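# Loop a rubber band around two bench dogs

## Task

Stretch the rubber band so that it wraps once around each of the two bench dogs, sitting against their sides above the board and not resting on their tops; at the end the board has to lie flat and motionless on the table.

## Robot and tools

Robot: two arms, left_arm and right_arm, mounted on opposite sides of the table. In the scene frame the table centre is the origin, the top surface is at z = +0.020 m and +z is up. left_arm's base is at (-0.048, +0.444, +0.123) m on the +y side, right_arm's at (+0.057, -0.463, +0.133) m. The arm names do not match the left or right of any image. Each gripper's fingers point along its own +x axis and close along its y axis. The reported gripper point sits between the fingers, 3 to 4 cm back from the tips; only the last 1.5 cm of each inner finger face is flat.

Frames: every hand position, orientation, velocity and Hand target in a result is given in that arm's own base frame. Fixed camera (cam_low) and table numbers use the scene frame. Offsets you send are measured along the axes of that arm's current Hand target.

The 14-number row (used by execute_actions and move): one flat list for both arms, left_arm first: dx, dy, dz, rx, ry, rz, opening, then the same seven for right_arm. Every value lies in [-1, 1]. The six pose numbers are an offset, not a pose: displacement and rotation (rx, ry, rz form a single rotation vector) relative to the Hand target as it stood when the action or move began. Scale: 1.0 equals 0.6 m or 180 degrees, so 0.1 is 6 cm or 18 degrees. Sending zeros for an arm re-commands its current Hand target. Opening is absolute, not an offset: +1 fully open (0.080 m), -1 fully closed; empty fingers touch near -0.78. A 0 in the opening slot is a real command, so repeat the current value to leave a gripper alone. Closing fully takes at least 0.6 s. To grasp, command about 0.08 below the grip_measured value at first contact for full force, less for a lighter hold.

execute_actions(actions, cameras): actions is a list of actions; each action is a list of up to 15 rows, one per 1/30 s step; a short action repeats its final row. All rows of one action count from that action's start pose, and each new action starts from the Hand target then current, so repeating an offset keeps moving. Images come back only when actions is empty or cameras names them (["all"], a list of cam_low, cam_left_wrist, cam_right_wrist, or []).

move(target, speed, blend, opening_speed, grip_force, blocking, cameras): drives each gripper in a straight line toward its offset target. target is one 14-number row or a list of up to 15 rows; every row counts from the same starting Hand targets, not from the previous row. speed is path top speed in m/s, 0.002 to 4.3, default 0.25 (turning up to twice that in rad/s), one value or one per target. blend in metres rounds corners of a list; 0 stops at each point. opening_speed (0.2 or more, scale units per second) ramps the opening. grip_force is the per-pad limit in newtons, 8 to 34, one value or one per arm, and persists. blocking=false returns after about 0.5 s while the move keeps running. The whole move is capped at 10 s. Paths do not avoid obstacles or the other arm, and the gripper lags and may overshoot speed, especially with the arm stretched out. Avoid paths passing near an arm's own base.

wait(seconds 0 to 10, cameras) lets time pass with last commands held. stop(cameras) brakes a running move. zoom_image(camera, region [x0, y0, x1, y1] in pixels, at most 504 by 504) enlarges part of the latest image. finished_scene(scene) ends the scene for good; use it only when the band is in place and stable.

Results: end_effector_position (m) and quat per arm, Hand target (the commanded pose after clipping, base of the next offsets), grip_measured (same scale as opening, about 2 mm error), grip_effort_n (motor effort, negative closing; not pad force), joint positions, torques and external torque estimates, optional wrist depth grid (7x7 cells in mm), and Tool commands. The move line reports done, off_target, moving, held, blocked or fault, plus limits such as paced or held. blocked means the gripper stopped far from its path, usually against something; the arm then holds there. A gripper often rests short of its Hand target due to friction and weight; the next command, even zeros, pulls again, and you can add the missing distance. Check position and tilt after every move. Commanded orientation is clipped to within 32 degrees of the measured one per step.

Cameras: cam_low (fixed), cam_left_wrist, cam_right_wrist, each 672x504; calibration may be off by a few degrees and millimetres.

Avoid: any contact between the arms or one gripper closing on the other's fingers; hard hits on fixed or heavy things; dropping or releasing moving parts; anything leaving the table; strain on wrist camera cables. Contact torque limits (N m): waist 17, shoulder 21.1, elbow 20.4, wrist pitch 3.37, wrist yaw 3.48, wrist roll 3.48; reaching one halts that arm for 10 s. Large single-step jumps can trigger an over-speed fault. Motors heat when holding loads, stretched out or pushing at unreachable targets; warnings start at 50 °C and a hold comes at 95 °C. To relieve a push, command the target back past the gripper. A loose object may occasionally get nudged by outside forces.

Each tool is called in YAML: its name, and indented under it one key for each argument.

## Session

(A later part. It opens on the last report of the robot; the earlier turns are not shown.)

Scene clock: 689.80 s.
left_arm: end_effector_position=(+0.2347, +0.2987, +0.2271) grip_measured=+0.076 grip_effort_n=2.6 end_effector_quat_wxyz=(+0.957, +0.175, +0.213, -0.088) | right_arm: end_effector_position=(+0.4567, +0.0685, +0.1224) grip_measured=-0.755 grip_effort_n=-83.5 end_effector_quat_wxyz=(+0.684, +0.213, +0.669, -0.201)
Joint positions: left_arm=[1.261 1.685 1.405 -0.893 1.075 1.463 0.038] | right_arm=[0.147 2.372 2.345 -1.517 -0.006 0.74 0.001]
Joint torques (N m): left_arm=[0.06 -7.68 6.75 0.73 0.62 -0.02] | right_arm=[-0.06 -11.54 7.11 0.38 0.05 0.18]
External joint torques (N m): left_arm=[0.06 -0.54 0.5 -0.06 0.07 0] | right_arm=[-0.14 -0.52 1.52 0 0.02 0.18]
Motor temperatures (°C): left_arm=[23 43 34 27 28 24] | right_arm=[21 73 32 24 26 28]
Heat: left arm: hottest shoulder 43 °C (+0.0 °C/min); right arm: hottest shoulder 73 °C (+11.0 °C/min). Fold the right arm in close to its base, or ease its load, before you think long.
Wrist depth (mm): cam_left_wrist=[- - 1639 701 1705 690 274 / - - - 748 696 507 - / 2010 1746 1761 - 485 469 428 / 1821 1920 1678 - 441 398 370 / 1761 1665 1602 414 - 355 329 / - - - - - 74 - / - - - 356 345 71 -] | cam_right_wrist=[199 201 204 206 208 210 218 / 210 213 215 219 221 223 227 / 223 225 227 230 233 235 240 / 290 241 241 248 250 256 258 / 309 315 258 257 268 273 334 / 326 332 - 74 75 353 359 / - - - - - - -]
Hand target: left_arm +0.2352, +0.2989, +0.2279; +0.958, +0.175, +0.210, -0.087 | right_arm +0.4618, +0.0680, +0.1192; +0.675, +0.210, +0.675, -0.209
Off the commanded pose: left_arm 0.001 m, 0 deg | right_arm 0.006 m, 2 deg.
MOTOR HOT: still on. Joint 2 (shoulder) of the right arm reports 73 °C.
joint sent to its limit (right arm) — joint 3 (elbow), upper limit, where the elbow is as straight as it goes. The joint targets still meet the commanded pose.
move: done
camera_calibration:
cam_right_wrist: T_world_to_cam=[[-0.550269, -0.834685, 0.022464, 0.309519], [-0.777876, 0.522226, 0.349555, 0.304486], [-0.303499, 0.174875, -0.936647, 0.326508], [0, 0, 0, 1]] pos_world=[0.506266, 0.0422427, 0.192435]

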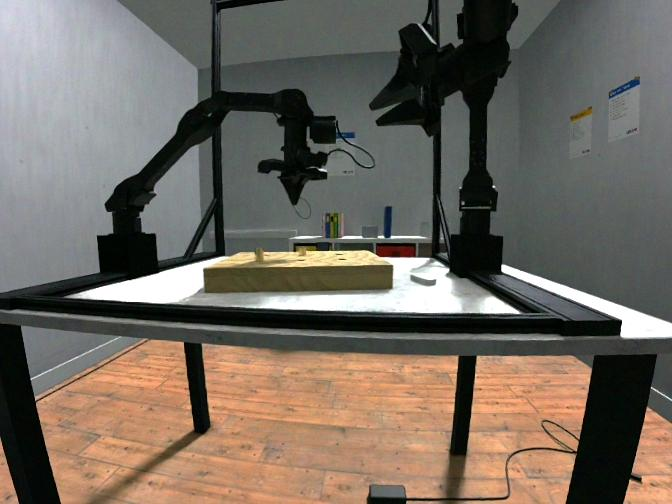

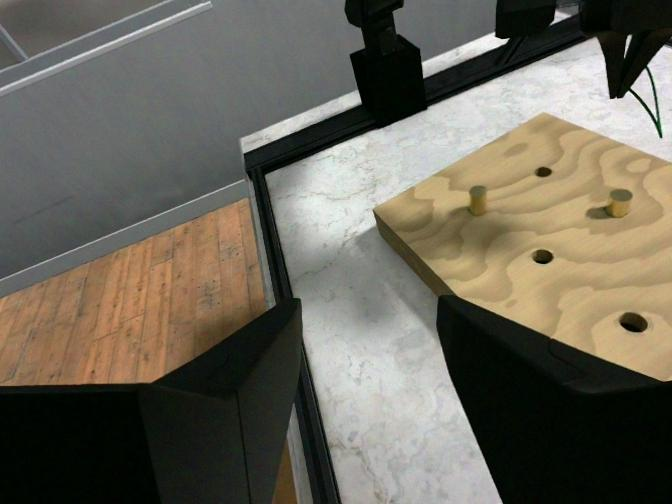

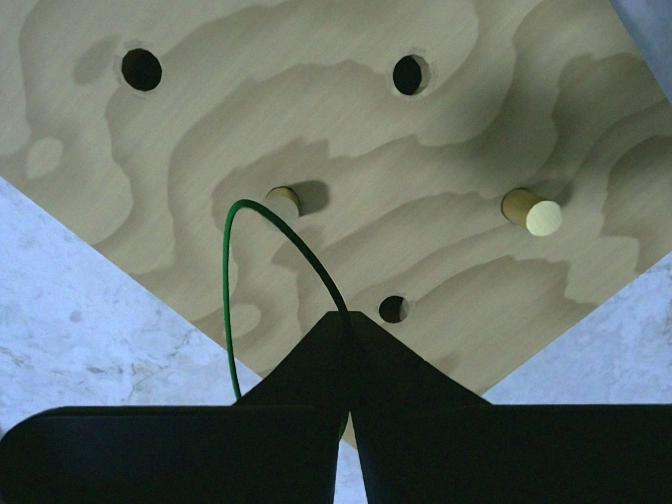

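move:
  target:
    - [0,0,0,0,0,0,0.0761,0.02,0.007,0.03,0,0,0,-1]
    - [0,0,0,0,0,0,0.0761,0.06,0.007,0.03,0,0,0,-1]
  speed: 0.12
  blend: 0.01
  cameras: ["all"]

zoom_image:
  camera: "cam_left_wrist"
  region: [440, 60, 672, 260]

zoom_image:
  camera: "cam_low"
  region: [200, 180, 340, 300]

Scene clock: 699.50 s.
left_arm: end_effector_position=(+0.2347, +0.2987, +0.2271) grip_measured=+0.076 grip_effort_n=2.6 end_effector_quat_wxyz=(+0.957, +0.175, +0.213, -0.088) | right_arm: end_effector_position=(+0.4744, +0.0611, +0.0850) grip_measured=-0.755 grip_effort_n=-83.5 end_effector_quat_wxyz=(+0.679, +0.217, +0.670, -0.208)
Joint positions: left_arm=[1.261 1.685 1.405 -0.893 1.075 1.463 0.038] | right_arm=[0.126 2.457 2.347 -1.444 -0.006 0.735 0.001]
Joint torques (N m): left_arm=[0 -7.78 6.72 0.73 0.6 -0.03] | right_arm=[0.3 -12.57 6.92 0.46 0.05 -0.09]
External joint torques (N m): left_arm=[-0.05 -0.64 0.44 -0.07 0.05 -0.01] | right_arm=[0.37 -1.05 1.27 0.09 0.02 -0.08]
Motor temperatures (°C): left_arm=[23 44 34 27 28 24] | right_arm=[21 74 34 24 26 28]
Heat: left arm: hottest shoulder 44 °C (+1.0 °C/min); right arm: hottest shoulder 74 °C (+9.1 °C/min). Fold the right arm in close to its base, or ease its load, before you think long.
Wrist depth (mm): cam_left_wrist=[- 1384 1602 706 740 295 229 / - - 1665 737 720 485 285 / 1869 1665 1806 618 493 464 423 / 1937 1886 1791 - 442 401 371 / 1869 1691 1511 460 385 356 331 / - - - - - 74 - / - - - 352 343 71 -] | cam_right_wrist=[165 166 168 171 173 176 178 / 175 178 179 181 185 186 189 / 185 187 189 193 195 199 202 / 197 200 201 205 208 207 211 / 267 213 215 213 223 228 233 / 280 286 - 74 75 242 311 / - - - - - - -]
Hand target: left_arm +0.2352, +0.2989, +0.2279; +0.958, +0.175, +0.210, -0.087 | right_arm +0.4790, +0.0612, +0.0831; +0.675, +0.210, +0.675, -0.209
Off the commanded pose: left_arm 0.001 m, 0 deg | right_arm 0.005 m, 1 deg.
MOTOR HOT: still on. Joint 2 (shoulder) of the right arm reports 74 °C.
joint sent to its limit (right arm) — joint 3 (elbow), upper limit, where the elbow is as straight as it goes. The joint targets still meet the commanded pose.
move: done
camera_calibration:
cam_right_wrist: T_world_to_cam=[[-0.563343, -0.825727, 0.0286192, 0.319085], [-0.766208, 0.53507, 0.355844, 0.328227], [-0.309144, 0.178534, -0.934107, 0.300347], [0, 0, 0, 1]] pos_world=[0.524095, 0.0342309, 0.154626]

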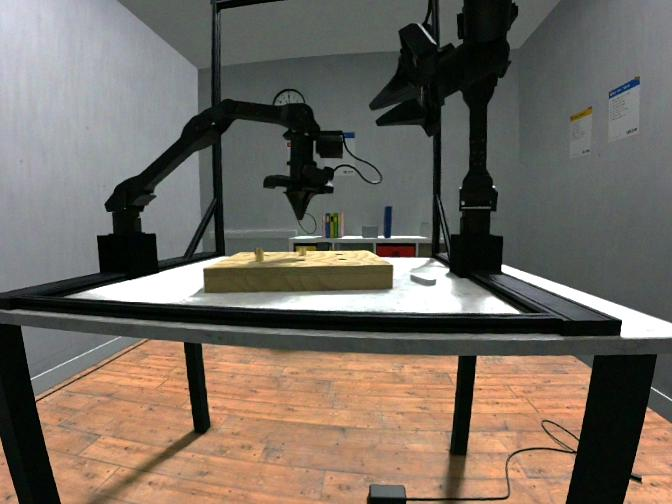

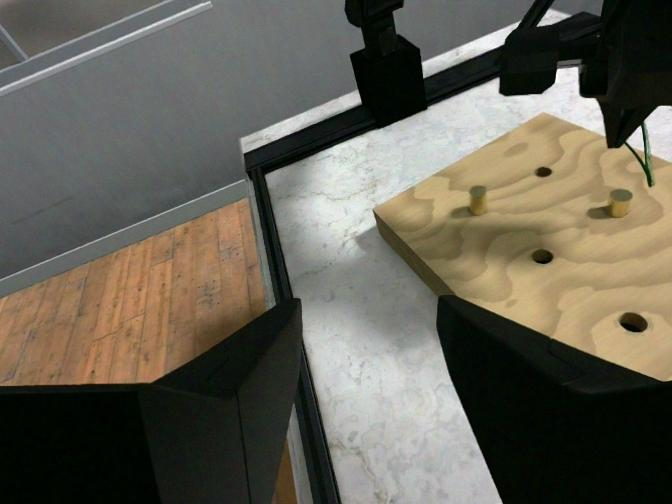

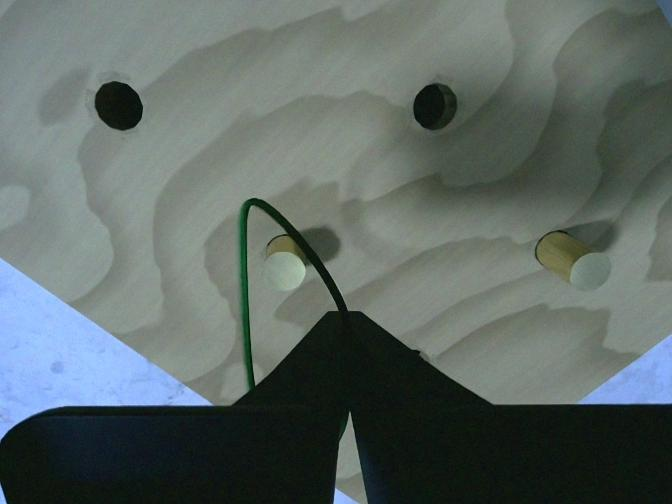

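Scaled by 2.172 from the camera's 672x504 image, which has a finer 960x720 frame.

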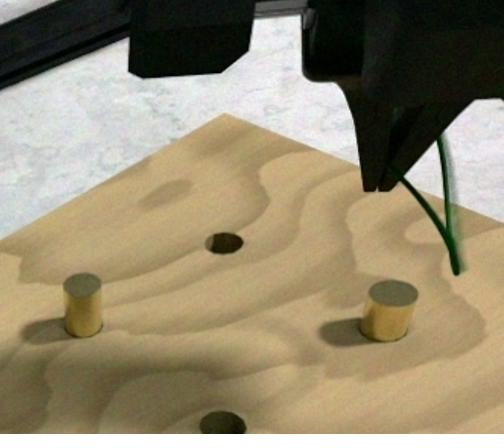

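Scaled by 3.600 from the camera's 672x504 image, which has a finer 960x720 frame.

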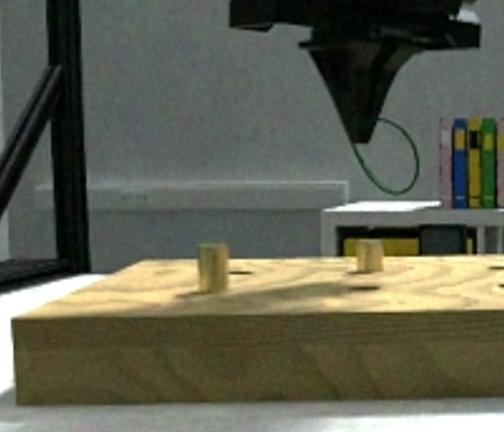

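move:
  target: [0,0,0,0,0,0,0.0761,0.07,0.003,0,0,0,0,-1]
  speed: 0.1
  cameras: ["all"]

zoom_image:
  camera: "cam_left_wrist"
  region: [520, 120, 672, 260]

zoom_image:
  camera: "cam_low"
  region: [200, 180, 340, 300]

Scene clock: 704.77 s.
left_arm: end_effector_position=(+0.2347, +0.2987, +0.2271) grip_measured=+0.076 grip_effort_n=2.6 end_effector_quat_wxyz=(+0.957, +0.175, +0.213, -0.088) | right_arm: end_effector_position=(+0.4813, +0.0624, +0.0499) grip_measured=-0.755 grip_effort_n=-83.5 end_effector_quat_wxyz=(+0.679, +0.216, +0.670, -0.208)
Joint positions: left_arm=[1.261 1.685 1.405 -0.893 1.075 1.463 0.038] | right_arm=[0.127 2.489 2.265 -1.332 -0.006 0.735 0.001]
Joint torques (N m): left_arm=[-0.04 -7.61 6.82 0.7 0.63 -0.01] | right_arm=[0.34 -12.66 4.44 0.46 0.04 0.02]
External joint torques (N m): left_arm=[-0.04 -0.44 0.53 -0.09 0.08 0] | right_arm=[0.43 -0.9 -1.26 0.11 0.01 0.02]
Motor temperatures (°C): left_arm=[23 44 34 27 28 24] | right_arm=[21 74 34 24 26 28]
Heat: left arm: hottest shoulder 44 °C (+1.0 °C/min); right arm: hottest shoulder 74 °C (+10.0 °C/min). Fold the right arm in close to its base, or ease its load, before you think long.
Wrist depth (mm): cam_left_wrist=[1253 1490 1555 668 602 764 251 / - - 1776 745 681 314 247 / - - 1937 630 513 466 407 / 2029 1902 1937 552 449 397 371 / 1821 1665 - 449 105 357 329 / - - - 415 376 74 - / - - - 346 - 71 -] | cam_right_wrist=[135 135 137 139 141 142 144 / 147 143 145 147 149 152 154 / 151 151 154 156 159 162 163 / 161 161 164 167 169 172 174 / 171 173 173 174 181 185 184 / 239 182 - 74 75 197 201 / - - - - - - -]
Hand target: left_arm +0.2352, +0.2989, +0.2279; +0.958, +0.175, +0.210, -0.087 | right_arm +0.4801, +0.0628, +0.0412; +0.675, +0.210, +0.675, -0.209
Off the commanded pose: left_arm 0.001 m, 0 deg | right_arm 0.009 m, 1 deg.
MOTOR HOT: still on. Joint 2 (shoulder) of the right arm reports 74 °C.
move: off_target (right_arm)
camera_calibration:
cam_right_wrist: T_world_to_cam=[[-0.562638, -0.826178, 0.0294684, 0.324651], [-0.766202, 0.534516, 0.356689, 0.345304], [-0.31044, 0.178108, -0.933758, 0.270154], [0, 0, 0, 1]] pos_world=[0.5311, 0.0355326, 0.119525]

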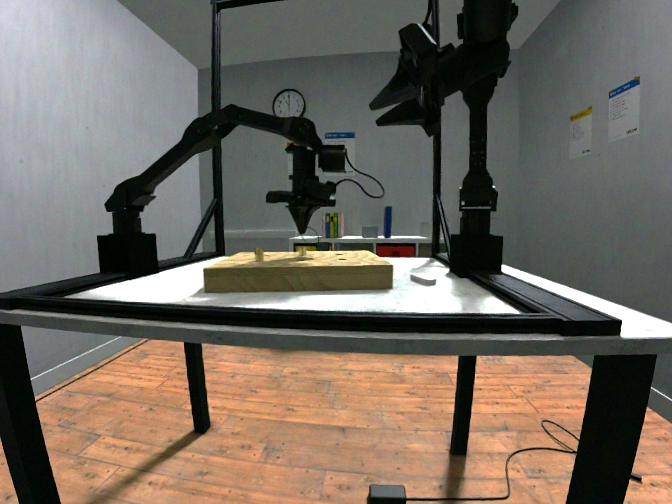

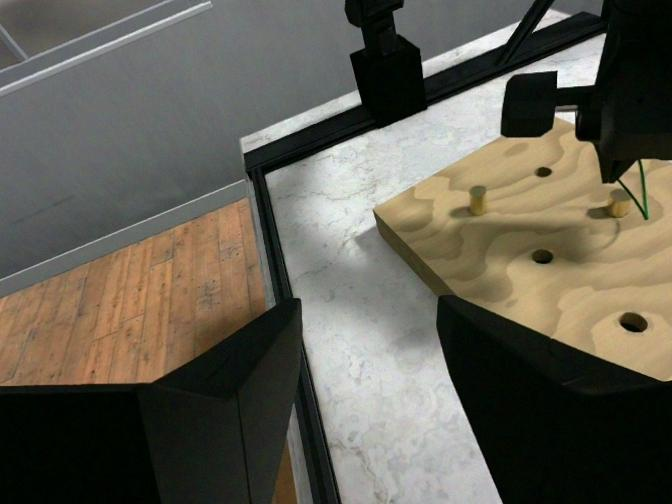

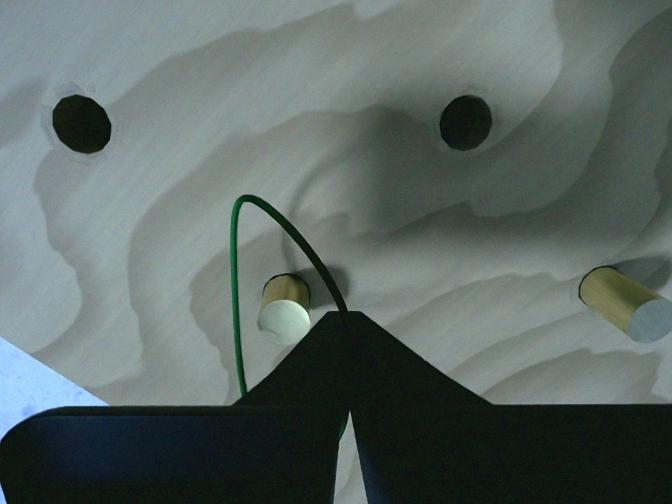

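Scaled by 3.316 from the camera's 672x504 image, which has a finer 960x720 frame.

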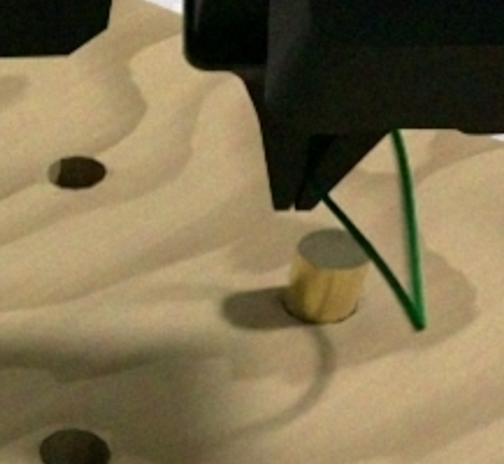

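Scaled by 3.600 from the camera's 672x504 image, which has a finer 960x720 frame.

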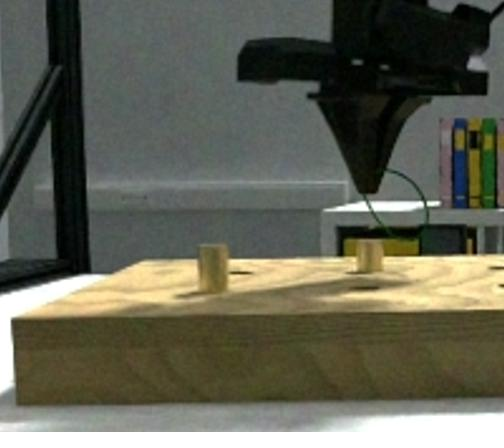

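move:
  target: [0,0,0,0,0,0,0.0761,0.035,0.003,0,0,0,0,-1]
  speed: 0.1
  cameras: ["all"]

zoom_image:
  camera: "cam_left_wrist"
  region: [540, 130, 672, 250]

zoom_image:
  camera: "cam_low"
  region: [230, 200, 340, 290]

Scene clock: 710.30 s.
left_arm: end_effector_position=(+0.2347, +0.2987, +0.2271) grip_measured=+0.076 grip_effort_n=2.6 end_effector_quat_wxyz=(+0.957, +0.175, +0.213, -0.088) | right_arm: end_effector_position=(+0.4832, +0.0639, +0.0305) grip_measured=-0.755 grip_effort_n=-83.5 end_effector_quat_wxyz=(+0.680, +0.216, +0.670, -0.206)
Joint positions: left_arm=[1.261 1.685 1.405 -0.893 1.075 1.463 0.038] | right_arm=[0.13 2.499 2.207 -1.26 -0.006 0.735 0.001]
Joint torques (N m): left_arm=[-0.08 -7.77 6.61 0.71 0.63 -0.03] | right_arm=[0.27 -12.38 4.14 0.44 0.03 0.1]
External joint torques (N m): left_arm=[-0.03 -0.59 0.35 -0.07 0.07 -0.01] | right_arm=[0.34 -0.55 -1.6 0.06 0 0.1]
Motor temperatures (°C): left_arm=[23 44 34 27 28 24] | right_arm=[21 74 33 24 26 28]
Heat: left arm: hottest shoulder 44 °C (+1.0 °C/min); right arm: hottest shoulder 74 °C (+11.1 °C/min). Fold the right arm in close to its base, or ease its load, before you think long.
Wrist depth (mm): cam_left_wrist=[1440 1469 - 1544 666 710 255 / 1500 1511 1732 816 670 322 263 / - 1691 2291 660 486 459 390 / 1705 1869 1705 561 450 404 371 / 1746 1639 1490 - 105 356 332 / - - - - 383 74 - / - - - 362 339 71 -] | cam_right_wrist=[117 118 119 121 122 124 126 / 124 124 126 128 130 132 134 / 132 132 133 136 138 141 142 / 139 141 142 145 148 149 153 / 149 150 150 150 157 162 160 / 157 160 - 74 75 171 175 / - - - - - - -]
Hand target: left_arm +0.2352, +0.2989, +0.2279; +0.958, +0.175, +0.210, -0.087 | right_arm +0.4811, +0.0643, +0.0202; +0.675, +0.210, +0.675, -0.209
Off the commanded pose: left_arm 0.001 m, 0 deg | right_arm 0.010 m, 1 deg.
MOTOR HOT: still on. Joint 2 (shoulder) of the right arm reports 74 °C.
move: off_target (right_arm)
camera_calibration:
cam_right_wrist: T_world_to_cam=[[-0.560596, -0.827642, 0.0272092, 0.326685], [-0.768786, 0.532378, 0.354318, 0.354318], [-0.307734, 0.177711, -0.934729, 0.251044], [0, 0, 0, 1]] pos_world=[0.532788, 0.0371336, 0.100228]

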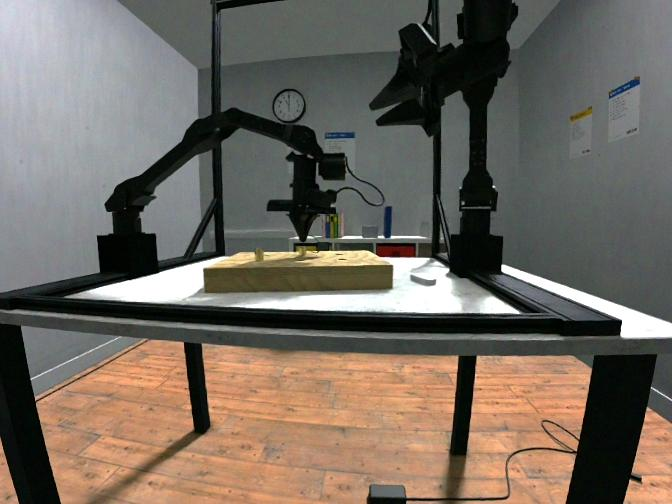

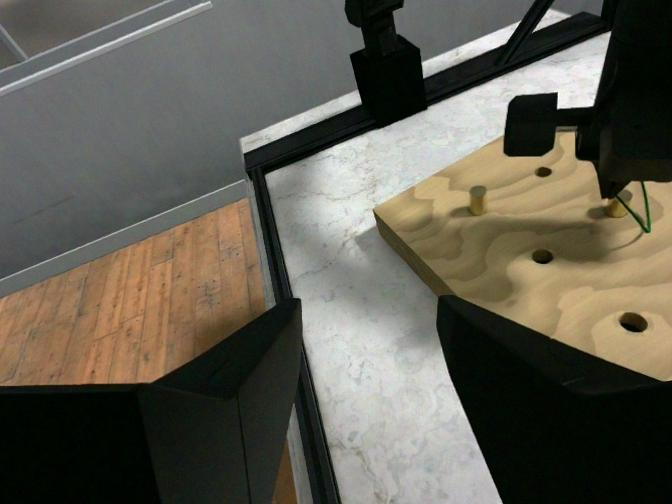

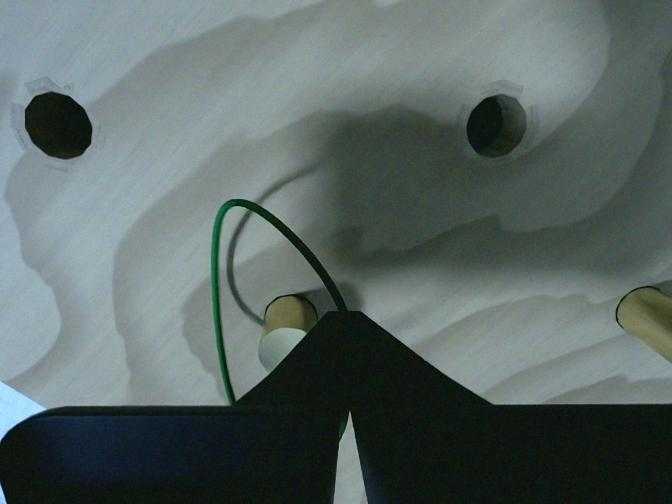

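Scaled by 3.818 from the camera's 672x504 image, which has a finer 960x720 frame.

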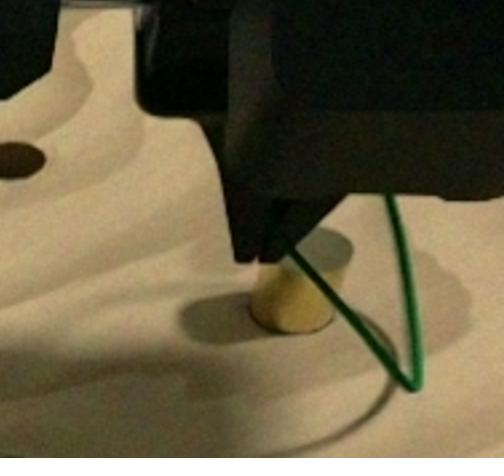

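Scaled by 4.582 from the camera's 672x504 image, which has a finer 960x720 frame.

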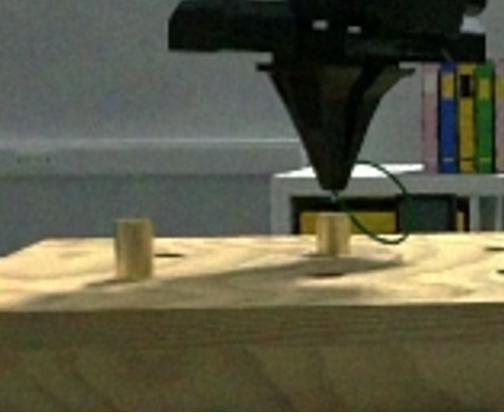

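move:
  target:
    - [0,0,0,0,0,0,0.0761,0.015,0,0,0,0,0,-1]
    - [0,0,0,0,0,0,0.0761,0.03,-0.065,0,0,0,0,-1]
  speed: 0.1
  blend: 0.005
  cameras: ["all"]

zoom_image:
  camera: "cam_left_wrist"
  region: [540, 130, 672, 250]

zoom_image:
  camera: "cam_low"
  region: [230, 200, 340, 290]

Scene clock: 714.43 s.
left_arm: end_effector_position=(+0.2347, +0.2987, +0.2271) grip_measured=+0.076 grip_effort_n=2.6 end_effector_quat_wxyz=(+0.957, +0.175, +0.213, -0.088) | right_arm: end_effector_position=(+0.4590, +0.0321, -0.0020) grip_measured=-0.755 grip_effort_n=-83.5 end_effector_quat_wxyz=(+0.670, +0.212, +0.679, -0.212)
Joint positions: left_arm=[1.261 1.685 1.405 -0.893 1.075 1.463 0.038] | right_arm=[0.068 2.42 1.933 -1.095 -0.005 0.677 0.001]
Joint torques (N m): left_arm=[-0.06 -7.68 6.8 0.73 0.65 -0.03] | right_arm=[0.19 -15.43 3.97 0.35 0.05 -0.09]
External joint torques (N m): left_arm=[-0.03 -0.58 0.59 -0.05 0.1 -0.02] | right_arm=[0.11 -4.18 -1.56 0.04 0.03 -0.09]
Motor temperatures (°C): left_arm=[23 44 34 27 28 24] | right_arm=[21 74 33 24 26 28]
Heat: left arm: hottest shoulder 44 °C (+1.0 °C/min); right arm: hottest shoulder 74 °C (+10.1 °C/min). Fold the right arm in close to its base, or ease its load, before you think long.
Wrist depth (mm): cam_left_wrist=[- 1490 - 638 696 278 228 / - 1578 - 732 708 302 285 / 1614 - 772 - 494 356 289 / 2089 1973 1691 - 442 401 369 / 1806 1652 1511 461 - 355 328 / - - - 411 - 74 - / - - - 340 345 71 -] | cam_right_wrist=[- 89 91 91 93 95 96 / - 95 96 99 102 101 103 / - 100 103 105 107 109 111 / 107 108 110 110 114 118 119 / - 114 118 117 124 126 124 / - 101 - 74 75 135 111 / - - - - - - -]
Hand target: left_arm +0.2352, +0.2989, +0.2279; +0.958, +0.175, +0.210, -0.087 | right_arm +0.4590, +0.0322, +0.0020; +0.675, +0.210, +0.675, -0.209
Off the commanded pose: left_arm 0.001 m, 0 deg | right_arm 0.004 m, 1 deg.
MOTOR HOT: still on. Joint 2 (shoulder) of the right arm reports 74 °C.
move: done; blend cut to 0.0046 m at target 1
camera_calibration:
cam_right_wrist: T_world_to_cam=[[-0.562015, -0.825716, 0.0483051, 0.288325], [-0.755973, 0.536487, 0.375082, 0.358294], [-0.335626, 0.174284, -0.925732, 0.231831], [0, 0, 0, 1]] pos_world=[0.510712, 0.00544964, 0.066296]

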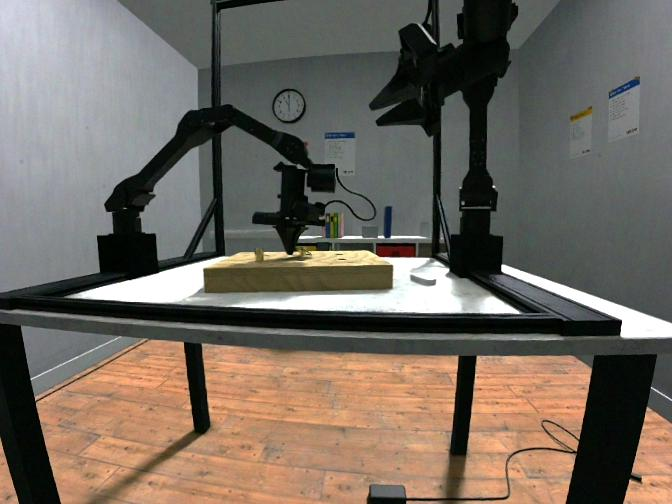

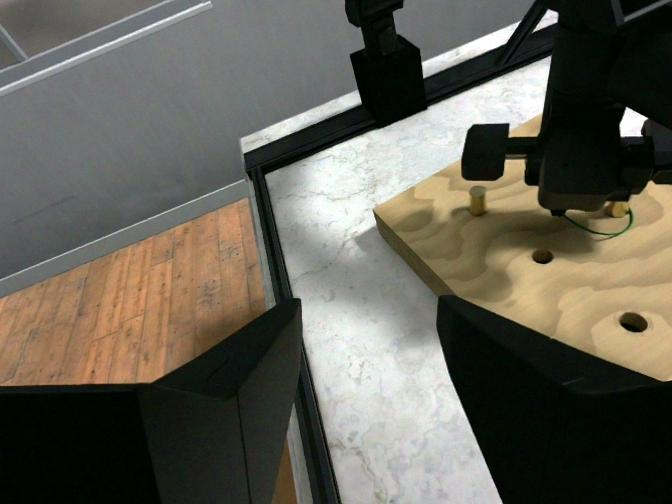

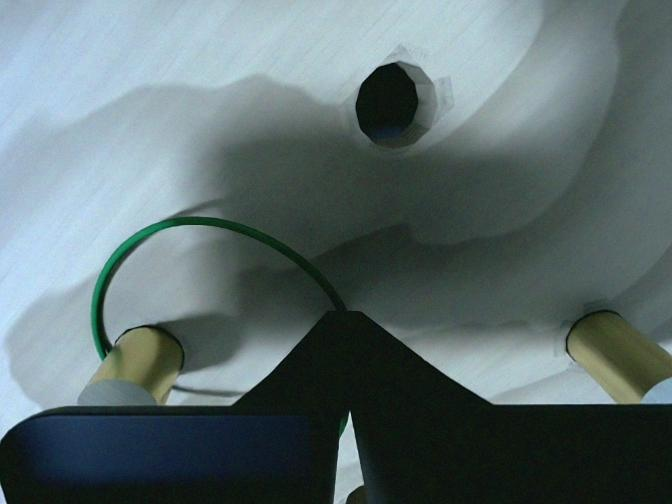

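Scaled by 3.818 from the camera's 672x504 image, which has a finer 960x720 frame.

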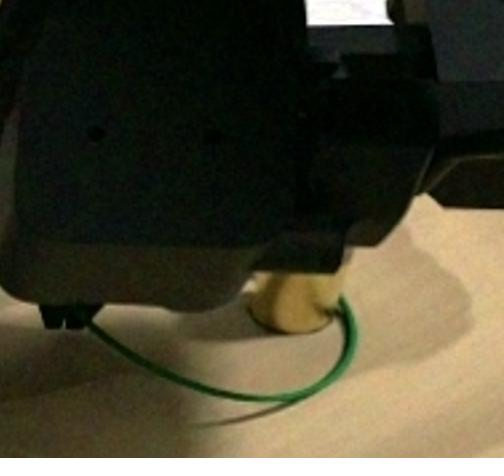

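Scaled by 4.582 from the camera's 672x504 image, which has a finer 960x720 frame.

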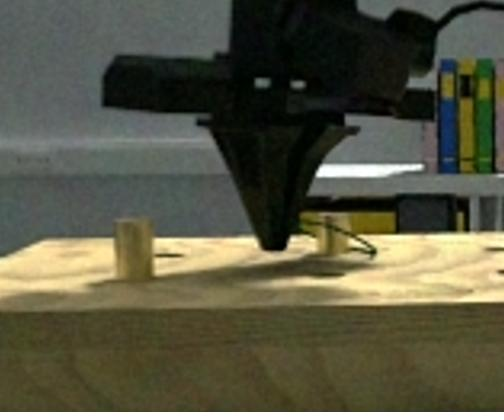

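move:
  target: [0,0,0,0,0,0,0.0761,-0.048,-0.045,0,0,0,-0.083,-1]
  speed: 0.1
  cameras: ["cam_right_wrist","cam_left_wrist"]

zoom_image:
  camera: "cam_left_wrist"
  region: [450, 120, 672, 270]

Scene clock: 723.17 s.
left_arm: end_effector_position=(+0.2347, +0.2987, +0.2271) grip_measured=+0.076 grip_effort_n=2.6 end_effector_quat_wxyz=(+0.957, +0.175, +0.213, -0.088) | right_arm: end_effector_position=(+0.4434, +0.0124, +0.0335) grip_measured=-0.755 grip_effort_n=-83.5 end_effector_quat_wxyz=(+0.646, +0.124, +0.696, -0.287)
Joint positions: left_arm=[1.261 1.685 1.405 -0.893 1.075 1.463 0.038] | right_arm=[0.091 2.46 2.128 -1.395 0.187 0.7 0.001]
Joint torques (N m): left_arm=[-0.03 -7.62 6.92 0.71 0.63 -0.05] | right_arm=[-0.15 -11.89 6.81 -0.63 0.44 0.2]
External joint torques (N m): left_arm=[-0.07 -0.48 0.71 -0.06 0.08 -0.03] | right_arm=[-0.15 -0.6 1.45 -0.67 0.3 0.18]
Motor temperatures (°C): left_arm=[23 44 34 27 28 24] | right_arm=[21 73 33 24 26 28]
Heat: left arm: hottest shoulder 44 °C (+1.0 °C/min); right arm: hottest shoulder 73 °C (+6.1 °C/min). Fold the right arm in close to its base, or ease its load, before you think long.
Wrist depth (mm): cam_left_wrist=[- - 1533 672 - 715 253 / 1602 - - 640 654 316 270 / - - 1937 607 488 449 398 / 1869 1791 1761 517 446 402 369 / 1776 1639 1590 - 105 355 330 / - - - 415 380 74 - / - - - 350 - 71 -] | cam_right_wrist=[109 112 120 128 138 150 222 / 114 119 133 136 147 159 239 / - 126 135 145 157 171 253 / 127 133 143 155 167 186 211 / 133 142 152 161 173 205 315 / - 147 - 74 75 302 343 / - - - - - - -]
Hand target: left_arm +0.2352, +0.2989, +0.2279; +0.958, +0.175, +0.210, -0.087 | right_arm +0.4437, +0.0100, +0.0309; +0.642, +0.120, +0.697, -0.295
Off the commanded pose: left_arm 0.001 m, 0 deg | right_arm 0.004 m, 1 deg.
MOTOR HOT: still on. Joint 2 (shoulder) of the right arm reports 73 °C.
move: done
camera_calibration:
cam_right_wrist: T_world_to_cam=[[-0.527867, -0.80052, 0.283768, 0.23825], [-0.719171, 0.599029, 0.352075, 0.327334], [-0.451828, -0.0182286, -0.891919, 0.315713], [0, 0, 0, 1]] pos_world=[0.503822, 0.000395965, 0.0987365]
Images, in order (width x height): cam_left_wrist 672x504, cam_right_wrist 672x504.

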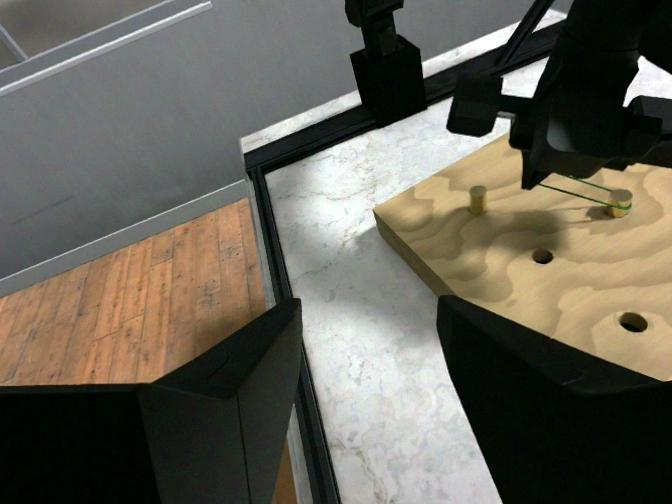

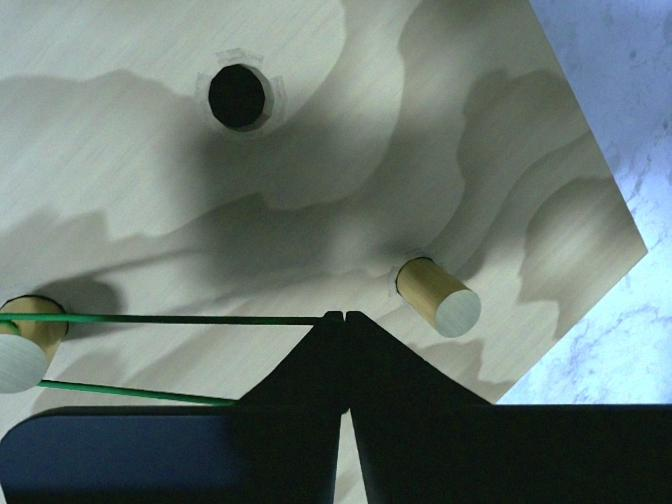

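Scaled by 2.270 from the camera's 672x504 image, which has a finer 960x720 frame.

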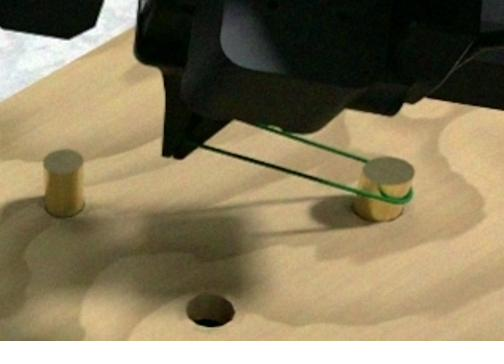

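move:
  target: [0,0,0,0,0,0,0.0761,0.020,-0.09,0,0,0,0,-1]
  speed: 0.1
  cameras: ["cam_right_wrist","cam_left_wrist"]

zoom_image:
  camera: "cam_left_wrist"
  region: [450, 120, 672, 270]

Scene clock: 733.07 s.
left_arm: end_effector_position=(+0.2347, +0.2987, +0.2271) grip_measured=+0.076 grip_effort_n=2.6 end_effector_quat_wxyz=(+0.957, +0.175, +0.213, -0.088) | right_arm: end_effector_position=(+0.4171, -0.0256, +0.0276) grip_measured=-0.755 grip_effort_n=-83.5 end_effector_quat_wxyz=(+0.643, +0.125, +0.700, -0.284)
Joint positions: left_arm=[1.261 1.685 1.405 -0.893 1.075 1.463 0.038] | right_arm=[0.007 2.33 1.874 -1.26 0.19 0.611 0.001]
Joint torques (N m): left_arm=[-0.01 -7.78 6.65 0.71 0.62 -0.01] | right_arm=[-1.59 -15.31 3.56 -0.4 0.91 -0.09]
External joint torques (N m): left_arm=[-0.04 -0.62 0.38 -0.08 0.06 0] | right_arm=[-1.58 -4.72 -1.77 -0.48 0.76 -0.11]
Motor temperatures (°C): left_arm=[23 44 34 27 28 24] | right_arm=[21 73 33 24 26 28]
Heat: left arm: hottest shoulder 44 °C (+1.0 °C/min); right arm: hottest shoulder 73 °C (+4.1 °C/min). Fold the right arm in close to its base, or ease its load, before you think long.
Wrist depth (mm): cam_left_wrist=[1490 1284 - 650 627 265 211 / 1349 - - 758 361 296 235 / - - 1761 - 490 401 406 / 2367 1920 - - 442 401 366 / 1761 1602 1511 478 - 358 331 / - - - 399 - 74 - / - - - 365 - 71 -] | cam_right_wrist=[- 109 115 123 132 196 212 / 149 114 122 131 141 206 229 / 116 122 130 139 151 165 247 / 124 130 139 149 163 178 273 / 130 138 148 130 176 273 304 / - 147 - 74 75 294 314 / - - - - - - -]
Hand target: left_arm +0.2352, +0.2989, +0.2279; +0.958, +0.175, +0.210, -0.087 | right_arm +0.4125, -0.0357, +0.0333; +0.643, +0.120, +0.697, -0.295
Off the commanded pose: left_arm 0.001 m, 0 deg | right_arm 0.012 m, 1 deg.
MOTOR HOT: still on. Joint 2 (shoulder) of the right arm reports 73 °C.
move: off_target (right_arm)
camera_calibration:
cam_right_wrist: T_world_to_cam=[[-0.524059, -0.804633, 0.279156, 0.19401], [-0.718484, 0.593677, 0.362393, 0.332579], [-0.457321, -0.0106538, -0.889238, 0.30027], [0, 0, 0, 1]] pos_world=[0.477945, -0.0381382, 0.0923285]
Images, in order (width x height): cam_left_wrist 672x504, cam_right_wrist 672x504.

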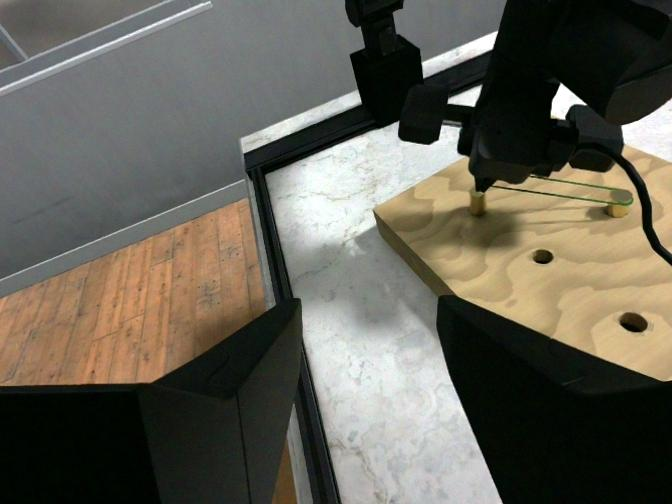

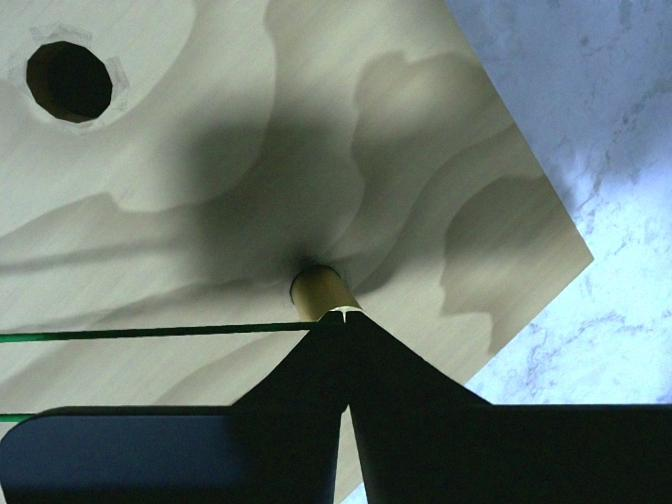

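Scaled by 2.270 from the camera's 672x504 image, which has a finer 960x720 frame.

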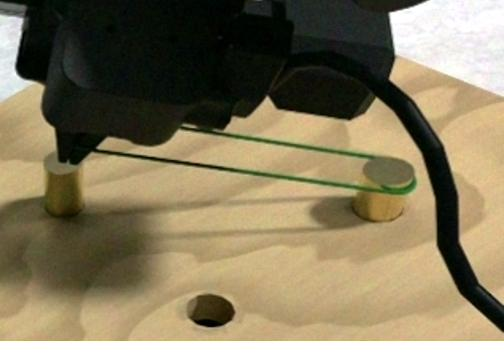

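move:
  target:
    - [0,0,0,0,0,0,0.0761,-0.013,-0.003,0,0,0,0,-1]
    - [0,0,0,0,0,0,0.0761,0.009,-0.083,0,0,0,0,-1]
  speed: 0.1
  cameras: ["cam_right_wrist","cam_left_wrist"]

zoom_image:
  camera: "cam_left_wrist"
  region: [430, 120, 672, 280]

Scene clock: 739.30 s.
left_arm: end_effector_position=(+0.2347, +0.2987, +0.2271) grip_measured=+0.076 grip_effort_n=2.1 end_effector_quat_wxyz=(+0.957, +0.175, +0.213, -0.088) | right_arm: end_effector_position=(+0.3856, -0.0766, +0.0374) grip_measured=-0.755 grip_effort_n=-83.5 end_effector_quat_wxyz=(+0.639, +0.121, +0.701, -0.294)
Joint positions: left_arm=[1.261 1.685 1.405 -0.893 1.075 1.463 0.038] | right_arm=[-0.111 2.208 1.704 -1.201 0.224 0.505 0.001]
Joint torques (N m): left_arm=[0.03 -7.66 6.74 0.73 0.66 -0.03] | right_arm=[0.27 -13.83 3.65 -0.09 0.2 -0.07]
External joint torques (N m): left_arm=[0.02 -0.55 0.51 -0.06 0.11 -0.01] | right_arm=[0.21 -3.93 -1.69 -0.21 0.04 -0.09]
Motor temperatures (°C): left_arm=[23 44 34 27 28 24] | right_arm=[21 74 32 24 27 28]
Heat: left arm: hottest shoulder 44 °C (+1.0 °C/min); right arm: hottest shoulder 74 °C (+4.0 °C/min). Fold the right arm in close to its base, or ease its load, before you think long.
Wrist depth (mm): cam_left_wrist=[- - - 636 284 220 725 / 1691 - - 364 309 247 549 / - 3044 1705 - 438 459 423 / 2174 1937 1761 - 443 401 372 / 1776 1678 1590 - - 356 331 / - - - 404 374 74 - / - - - 359 - 71 -] | cam_right_wrist=[113 117 126 182 195 211 218 / 120 124 133 148 208 226 237 / 127 131 141 152 223 245 262 / 133 138 152 163 180 267 294 / 141 123 162 169 264 294 329 / 149 157 - 74 75 318 355 / - - - - - - -]
Hand target: left_arm +0.2352, +0.2989, +0.2279; +0.958, +0.175, +0.210, -0.087 | right_arm +0.3844, -0.0766, +0.0408; +0.642, +0.120, +0.697, -0.295
Off the commanded pose: left_arm 0.001 m, 0 deg | right_arm 0.004 m, 1 deg.
MOTOR HOT: still on. Joint 2 (shoulder) of the right arm reports 74 °C.
move: done
camera_calibration:
cam_right_wrist: T_world_to_cam=[[-0.529057, -0.793743, 0.300118, 0.135763], [-0.707754, 0.607857, 0.359992, 0.333741], [-0.46817, -0.0219532, -0.883366, 0.297035], [0, 0, 0, 1]] pos_world=[0.447096, -0.0885854, 0.101502]
Images, in order (width x height): cam_left_wrist 672x504, cam_right_wrist 672x504.

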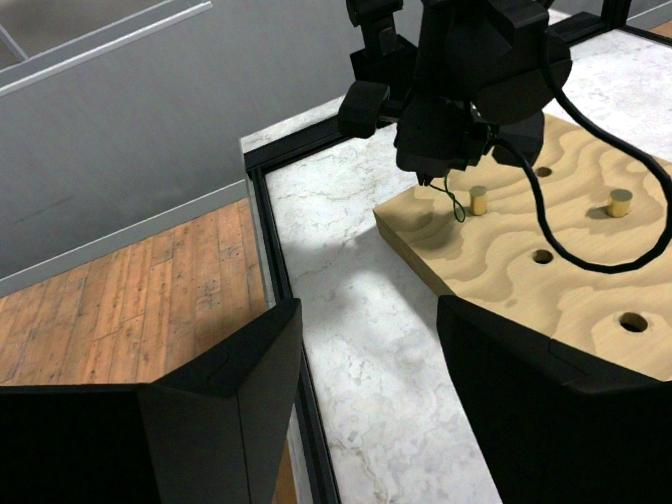

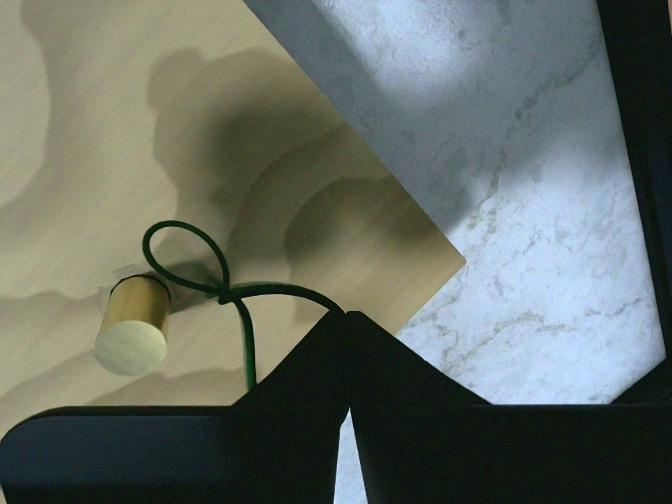

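Scaled by 2.083 from the camera's 672x504 image, which has a finer 960x720 frame.

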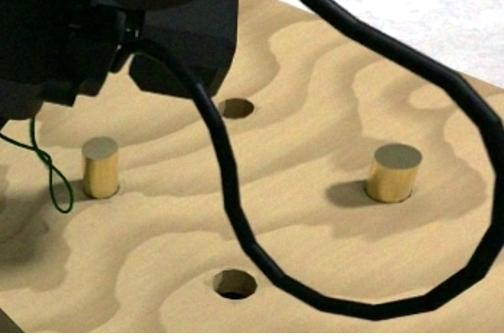

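move:
  target:
    - [0,0,0,0,0,0,0.0761,-0.121,-0.032,0,0,0,0,-1]
    - [0,0,0,0,0,0,0.0761,-0.169,0.243,0,0,0,0.083,-1]
  speed: 0.2
  blend: 0.01
  cameras: ["cam_right_wrist","cam_left_wrist"]

zoom_image:
  camera: "cam_left_wrist"
  region: [440, 60, 672, 260]

Scene clock: 747.23 s.
left_arm: end_effector_position=(+0.2347, +0.2987, +0.2271) grip_measured=+0.076 grip_effort_n=2.1 end_effector_quat_wxyz=(+0.957, +0.175, +0.213, -0.088) | right_arm: end_effector_position=(+0.4737, +0.0615, +0.1045) grip_measured=-0.755 grip_effort_n=-83.5 end_effector_quat_wxyz=(+0.694, +0.215, +0.659, -0.197)
Joint positions: left_arm=[1.261 1.685 1.405 -0.893 1.075 1.463 0.038] | right_arm=[0.128 2.413 2.345 -1.447 -0.003 0.72 0.001]
Joint torques (N m): left_arm=[-0.07 -7.67 6.81 0.73 0.64 -0.03] | right_arm=[-0.19 -11.98 7.31 0.55 -0.07 0.17]
External joint torques (N m): left_arm=[-0.07 -0.61 0.61 -0.05 0.09 -0.02] | right_arm=[-0.23 -0.51 1.57 0.12 -0.1 0.17]
Motor temperatures (°C): left_arm=[23 44 34 27 28 24] | right_arm=[21 75 33 24 26 28]
Heat: left arm: hottest shoulder 44 °C (+1.0 °C/min); right arm: hottest shoulder 75 °C (+2.0 °C/min). Fold the right arm in close to its base, or ease its load, before you think long.
Wrist depth (mm): cam_left_wrist=[- - - 629 642 280 218 / - - - 725 630 516 295 / - 2341 1837 - 504 467 420 / 1853 1869 1718 - 447 400 371 / 1886 1665 1590 - 385 357 333 / - - - - - 74 - / - - - 345 - 71 -] | cam_right_wrist=[186 187 189 191 192 194 199 / 196 199 199 201 204 205 206 / 207 209 210 212 215 217 218 / 220 220 220 223 228 226 230 / 290 239 235 233 243 244 247 / 304 - - 74 75 259 324 / - - - - - - -]
Hand target: left_arm +0.2352, +0.2989, +0.2279; +0.958, +0.175, +0.210, -0.087 | right_arm +0.4790, +0.0611, +0.1013; +0.675, +0.210, +0.675, -0.209
Off the commanded pose: left_arm 0.001 m, 0 deg | right_arm 0.006 m, 3 deg.
MOTOR HOT: still on. Joint 2 (shoulder) of the right arm reports 75 °C.
joint sent to its limit (right arm) — joint 3 (elbow), upper limit, where the elbow is as straight as it goes. The joint targets are off in orientation, not in position.
move: off_target (right_arm)
camera_calibration:
cam_right_wrist: T_world_to_cam=[[-0.549774, -0.835292, 0.00595417, 0.31493], [-0.788499, 0.521302, 0.326365, 0.334989], [-0.275714, 0.174732, -0.945225, 0.30381], [0, 0, 0, 1]] pos_world=[0.521043, 0.0353431, 0.175965]
Images, in order (width x height): cam_left_wrist 672x504, cam_right_wrist 672x504.

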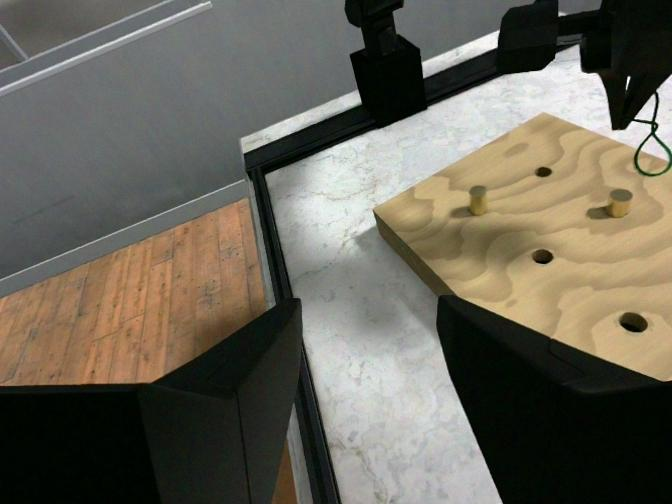

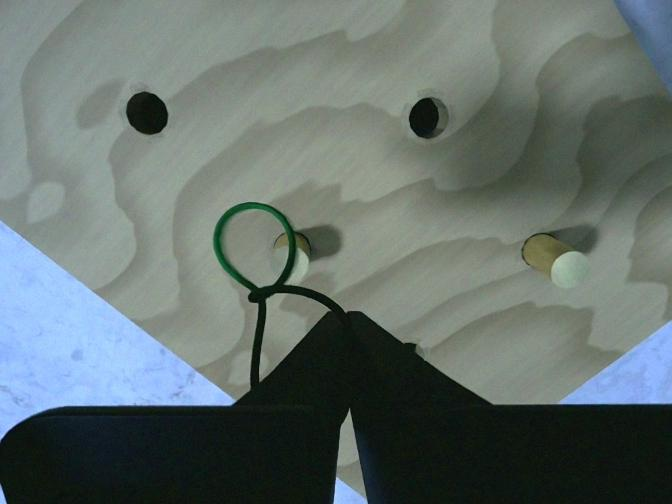

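Scaled by 2.172 from the camera's 672x504 image, which has a finer 960x720 frame.

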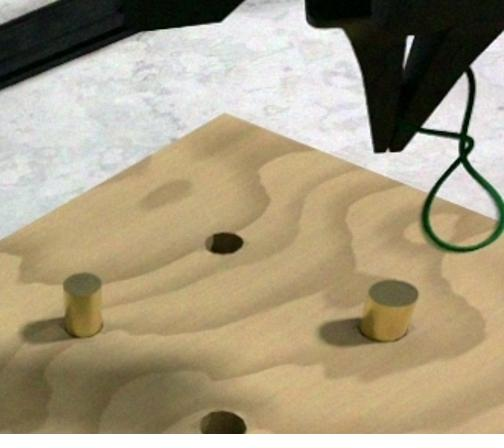

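zoom_image:
  camera: "cam_right_wrist"
  region: [190, 180, 390, 400]

zoom_image:
  camera: "cam_left_wrist"
  region: [590, 70, 672, 190]

Scaled by 2.291 from the camera's 672x504 image, which has a finer 960x720 frame.

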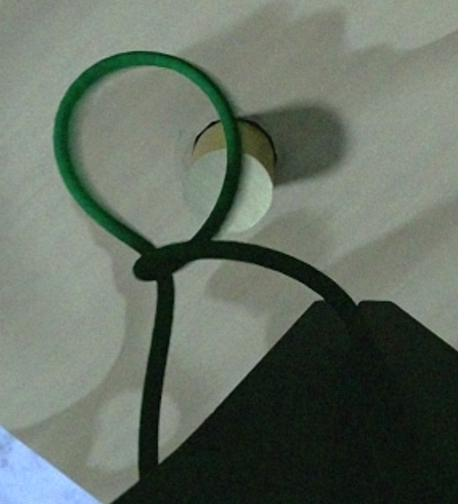

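Scaled by 4.200 from the camera's 672x504 image, which has a finer 960x720 frame.

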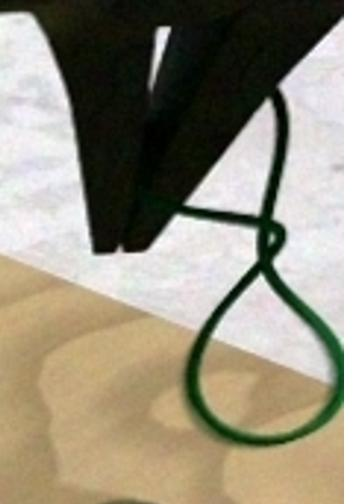

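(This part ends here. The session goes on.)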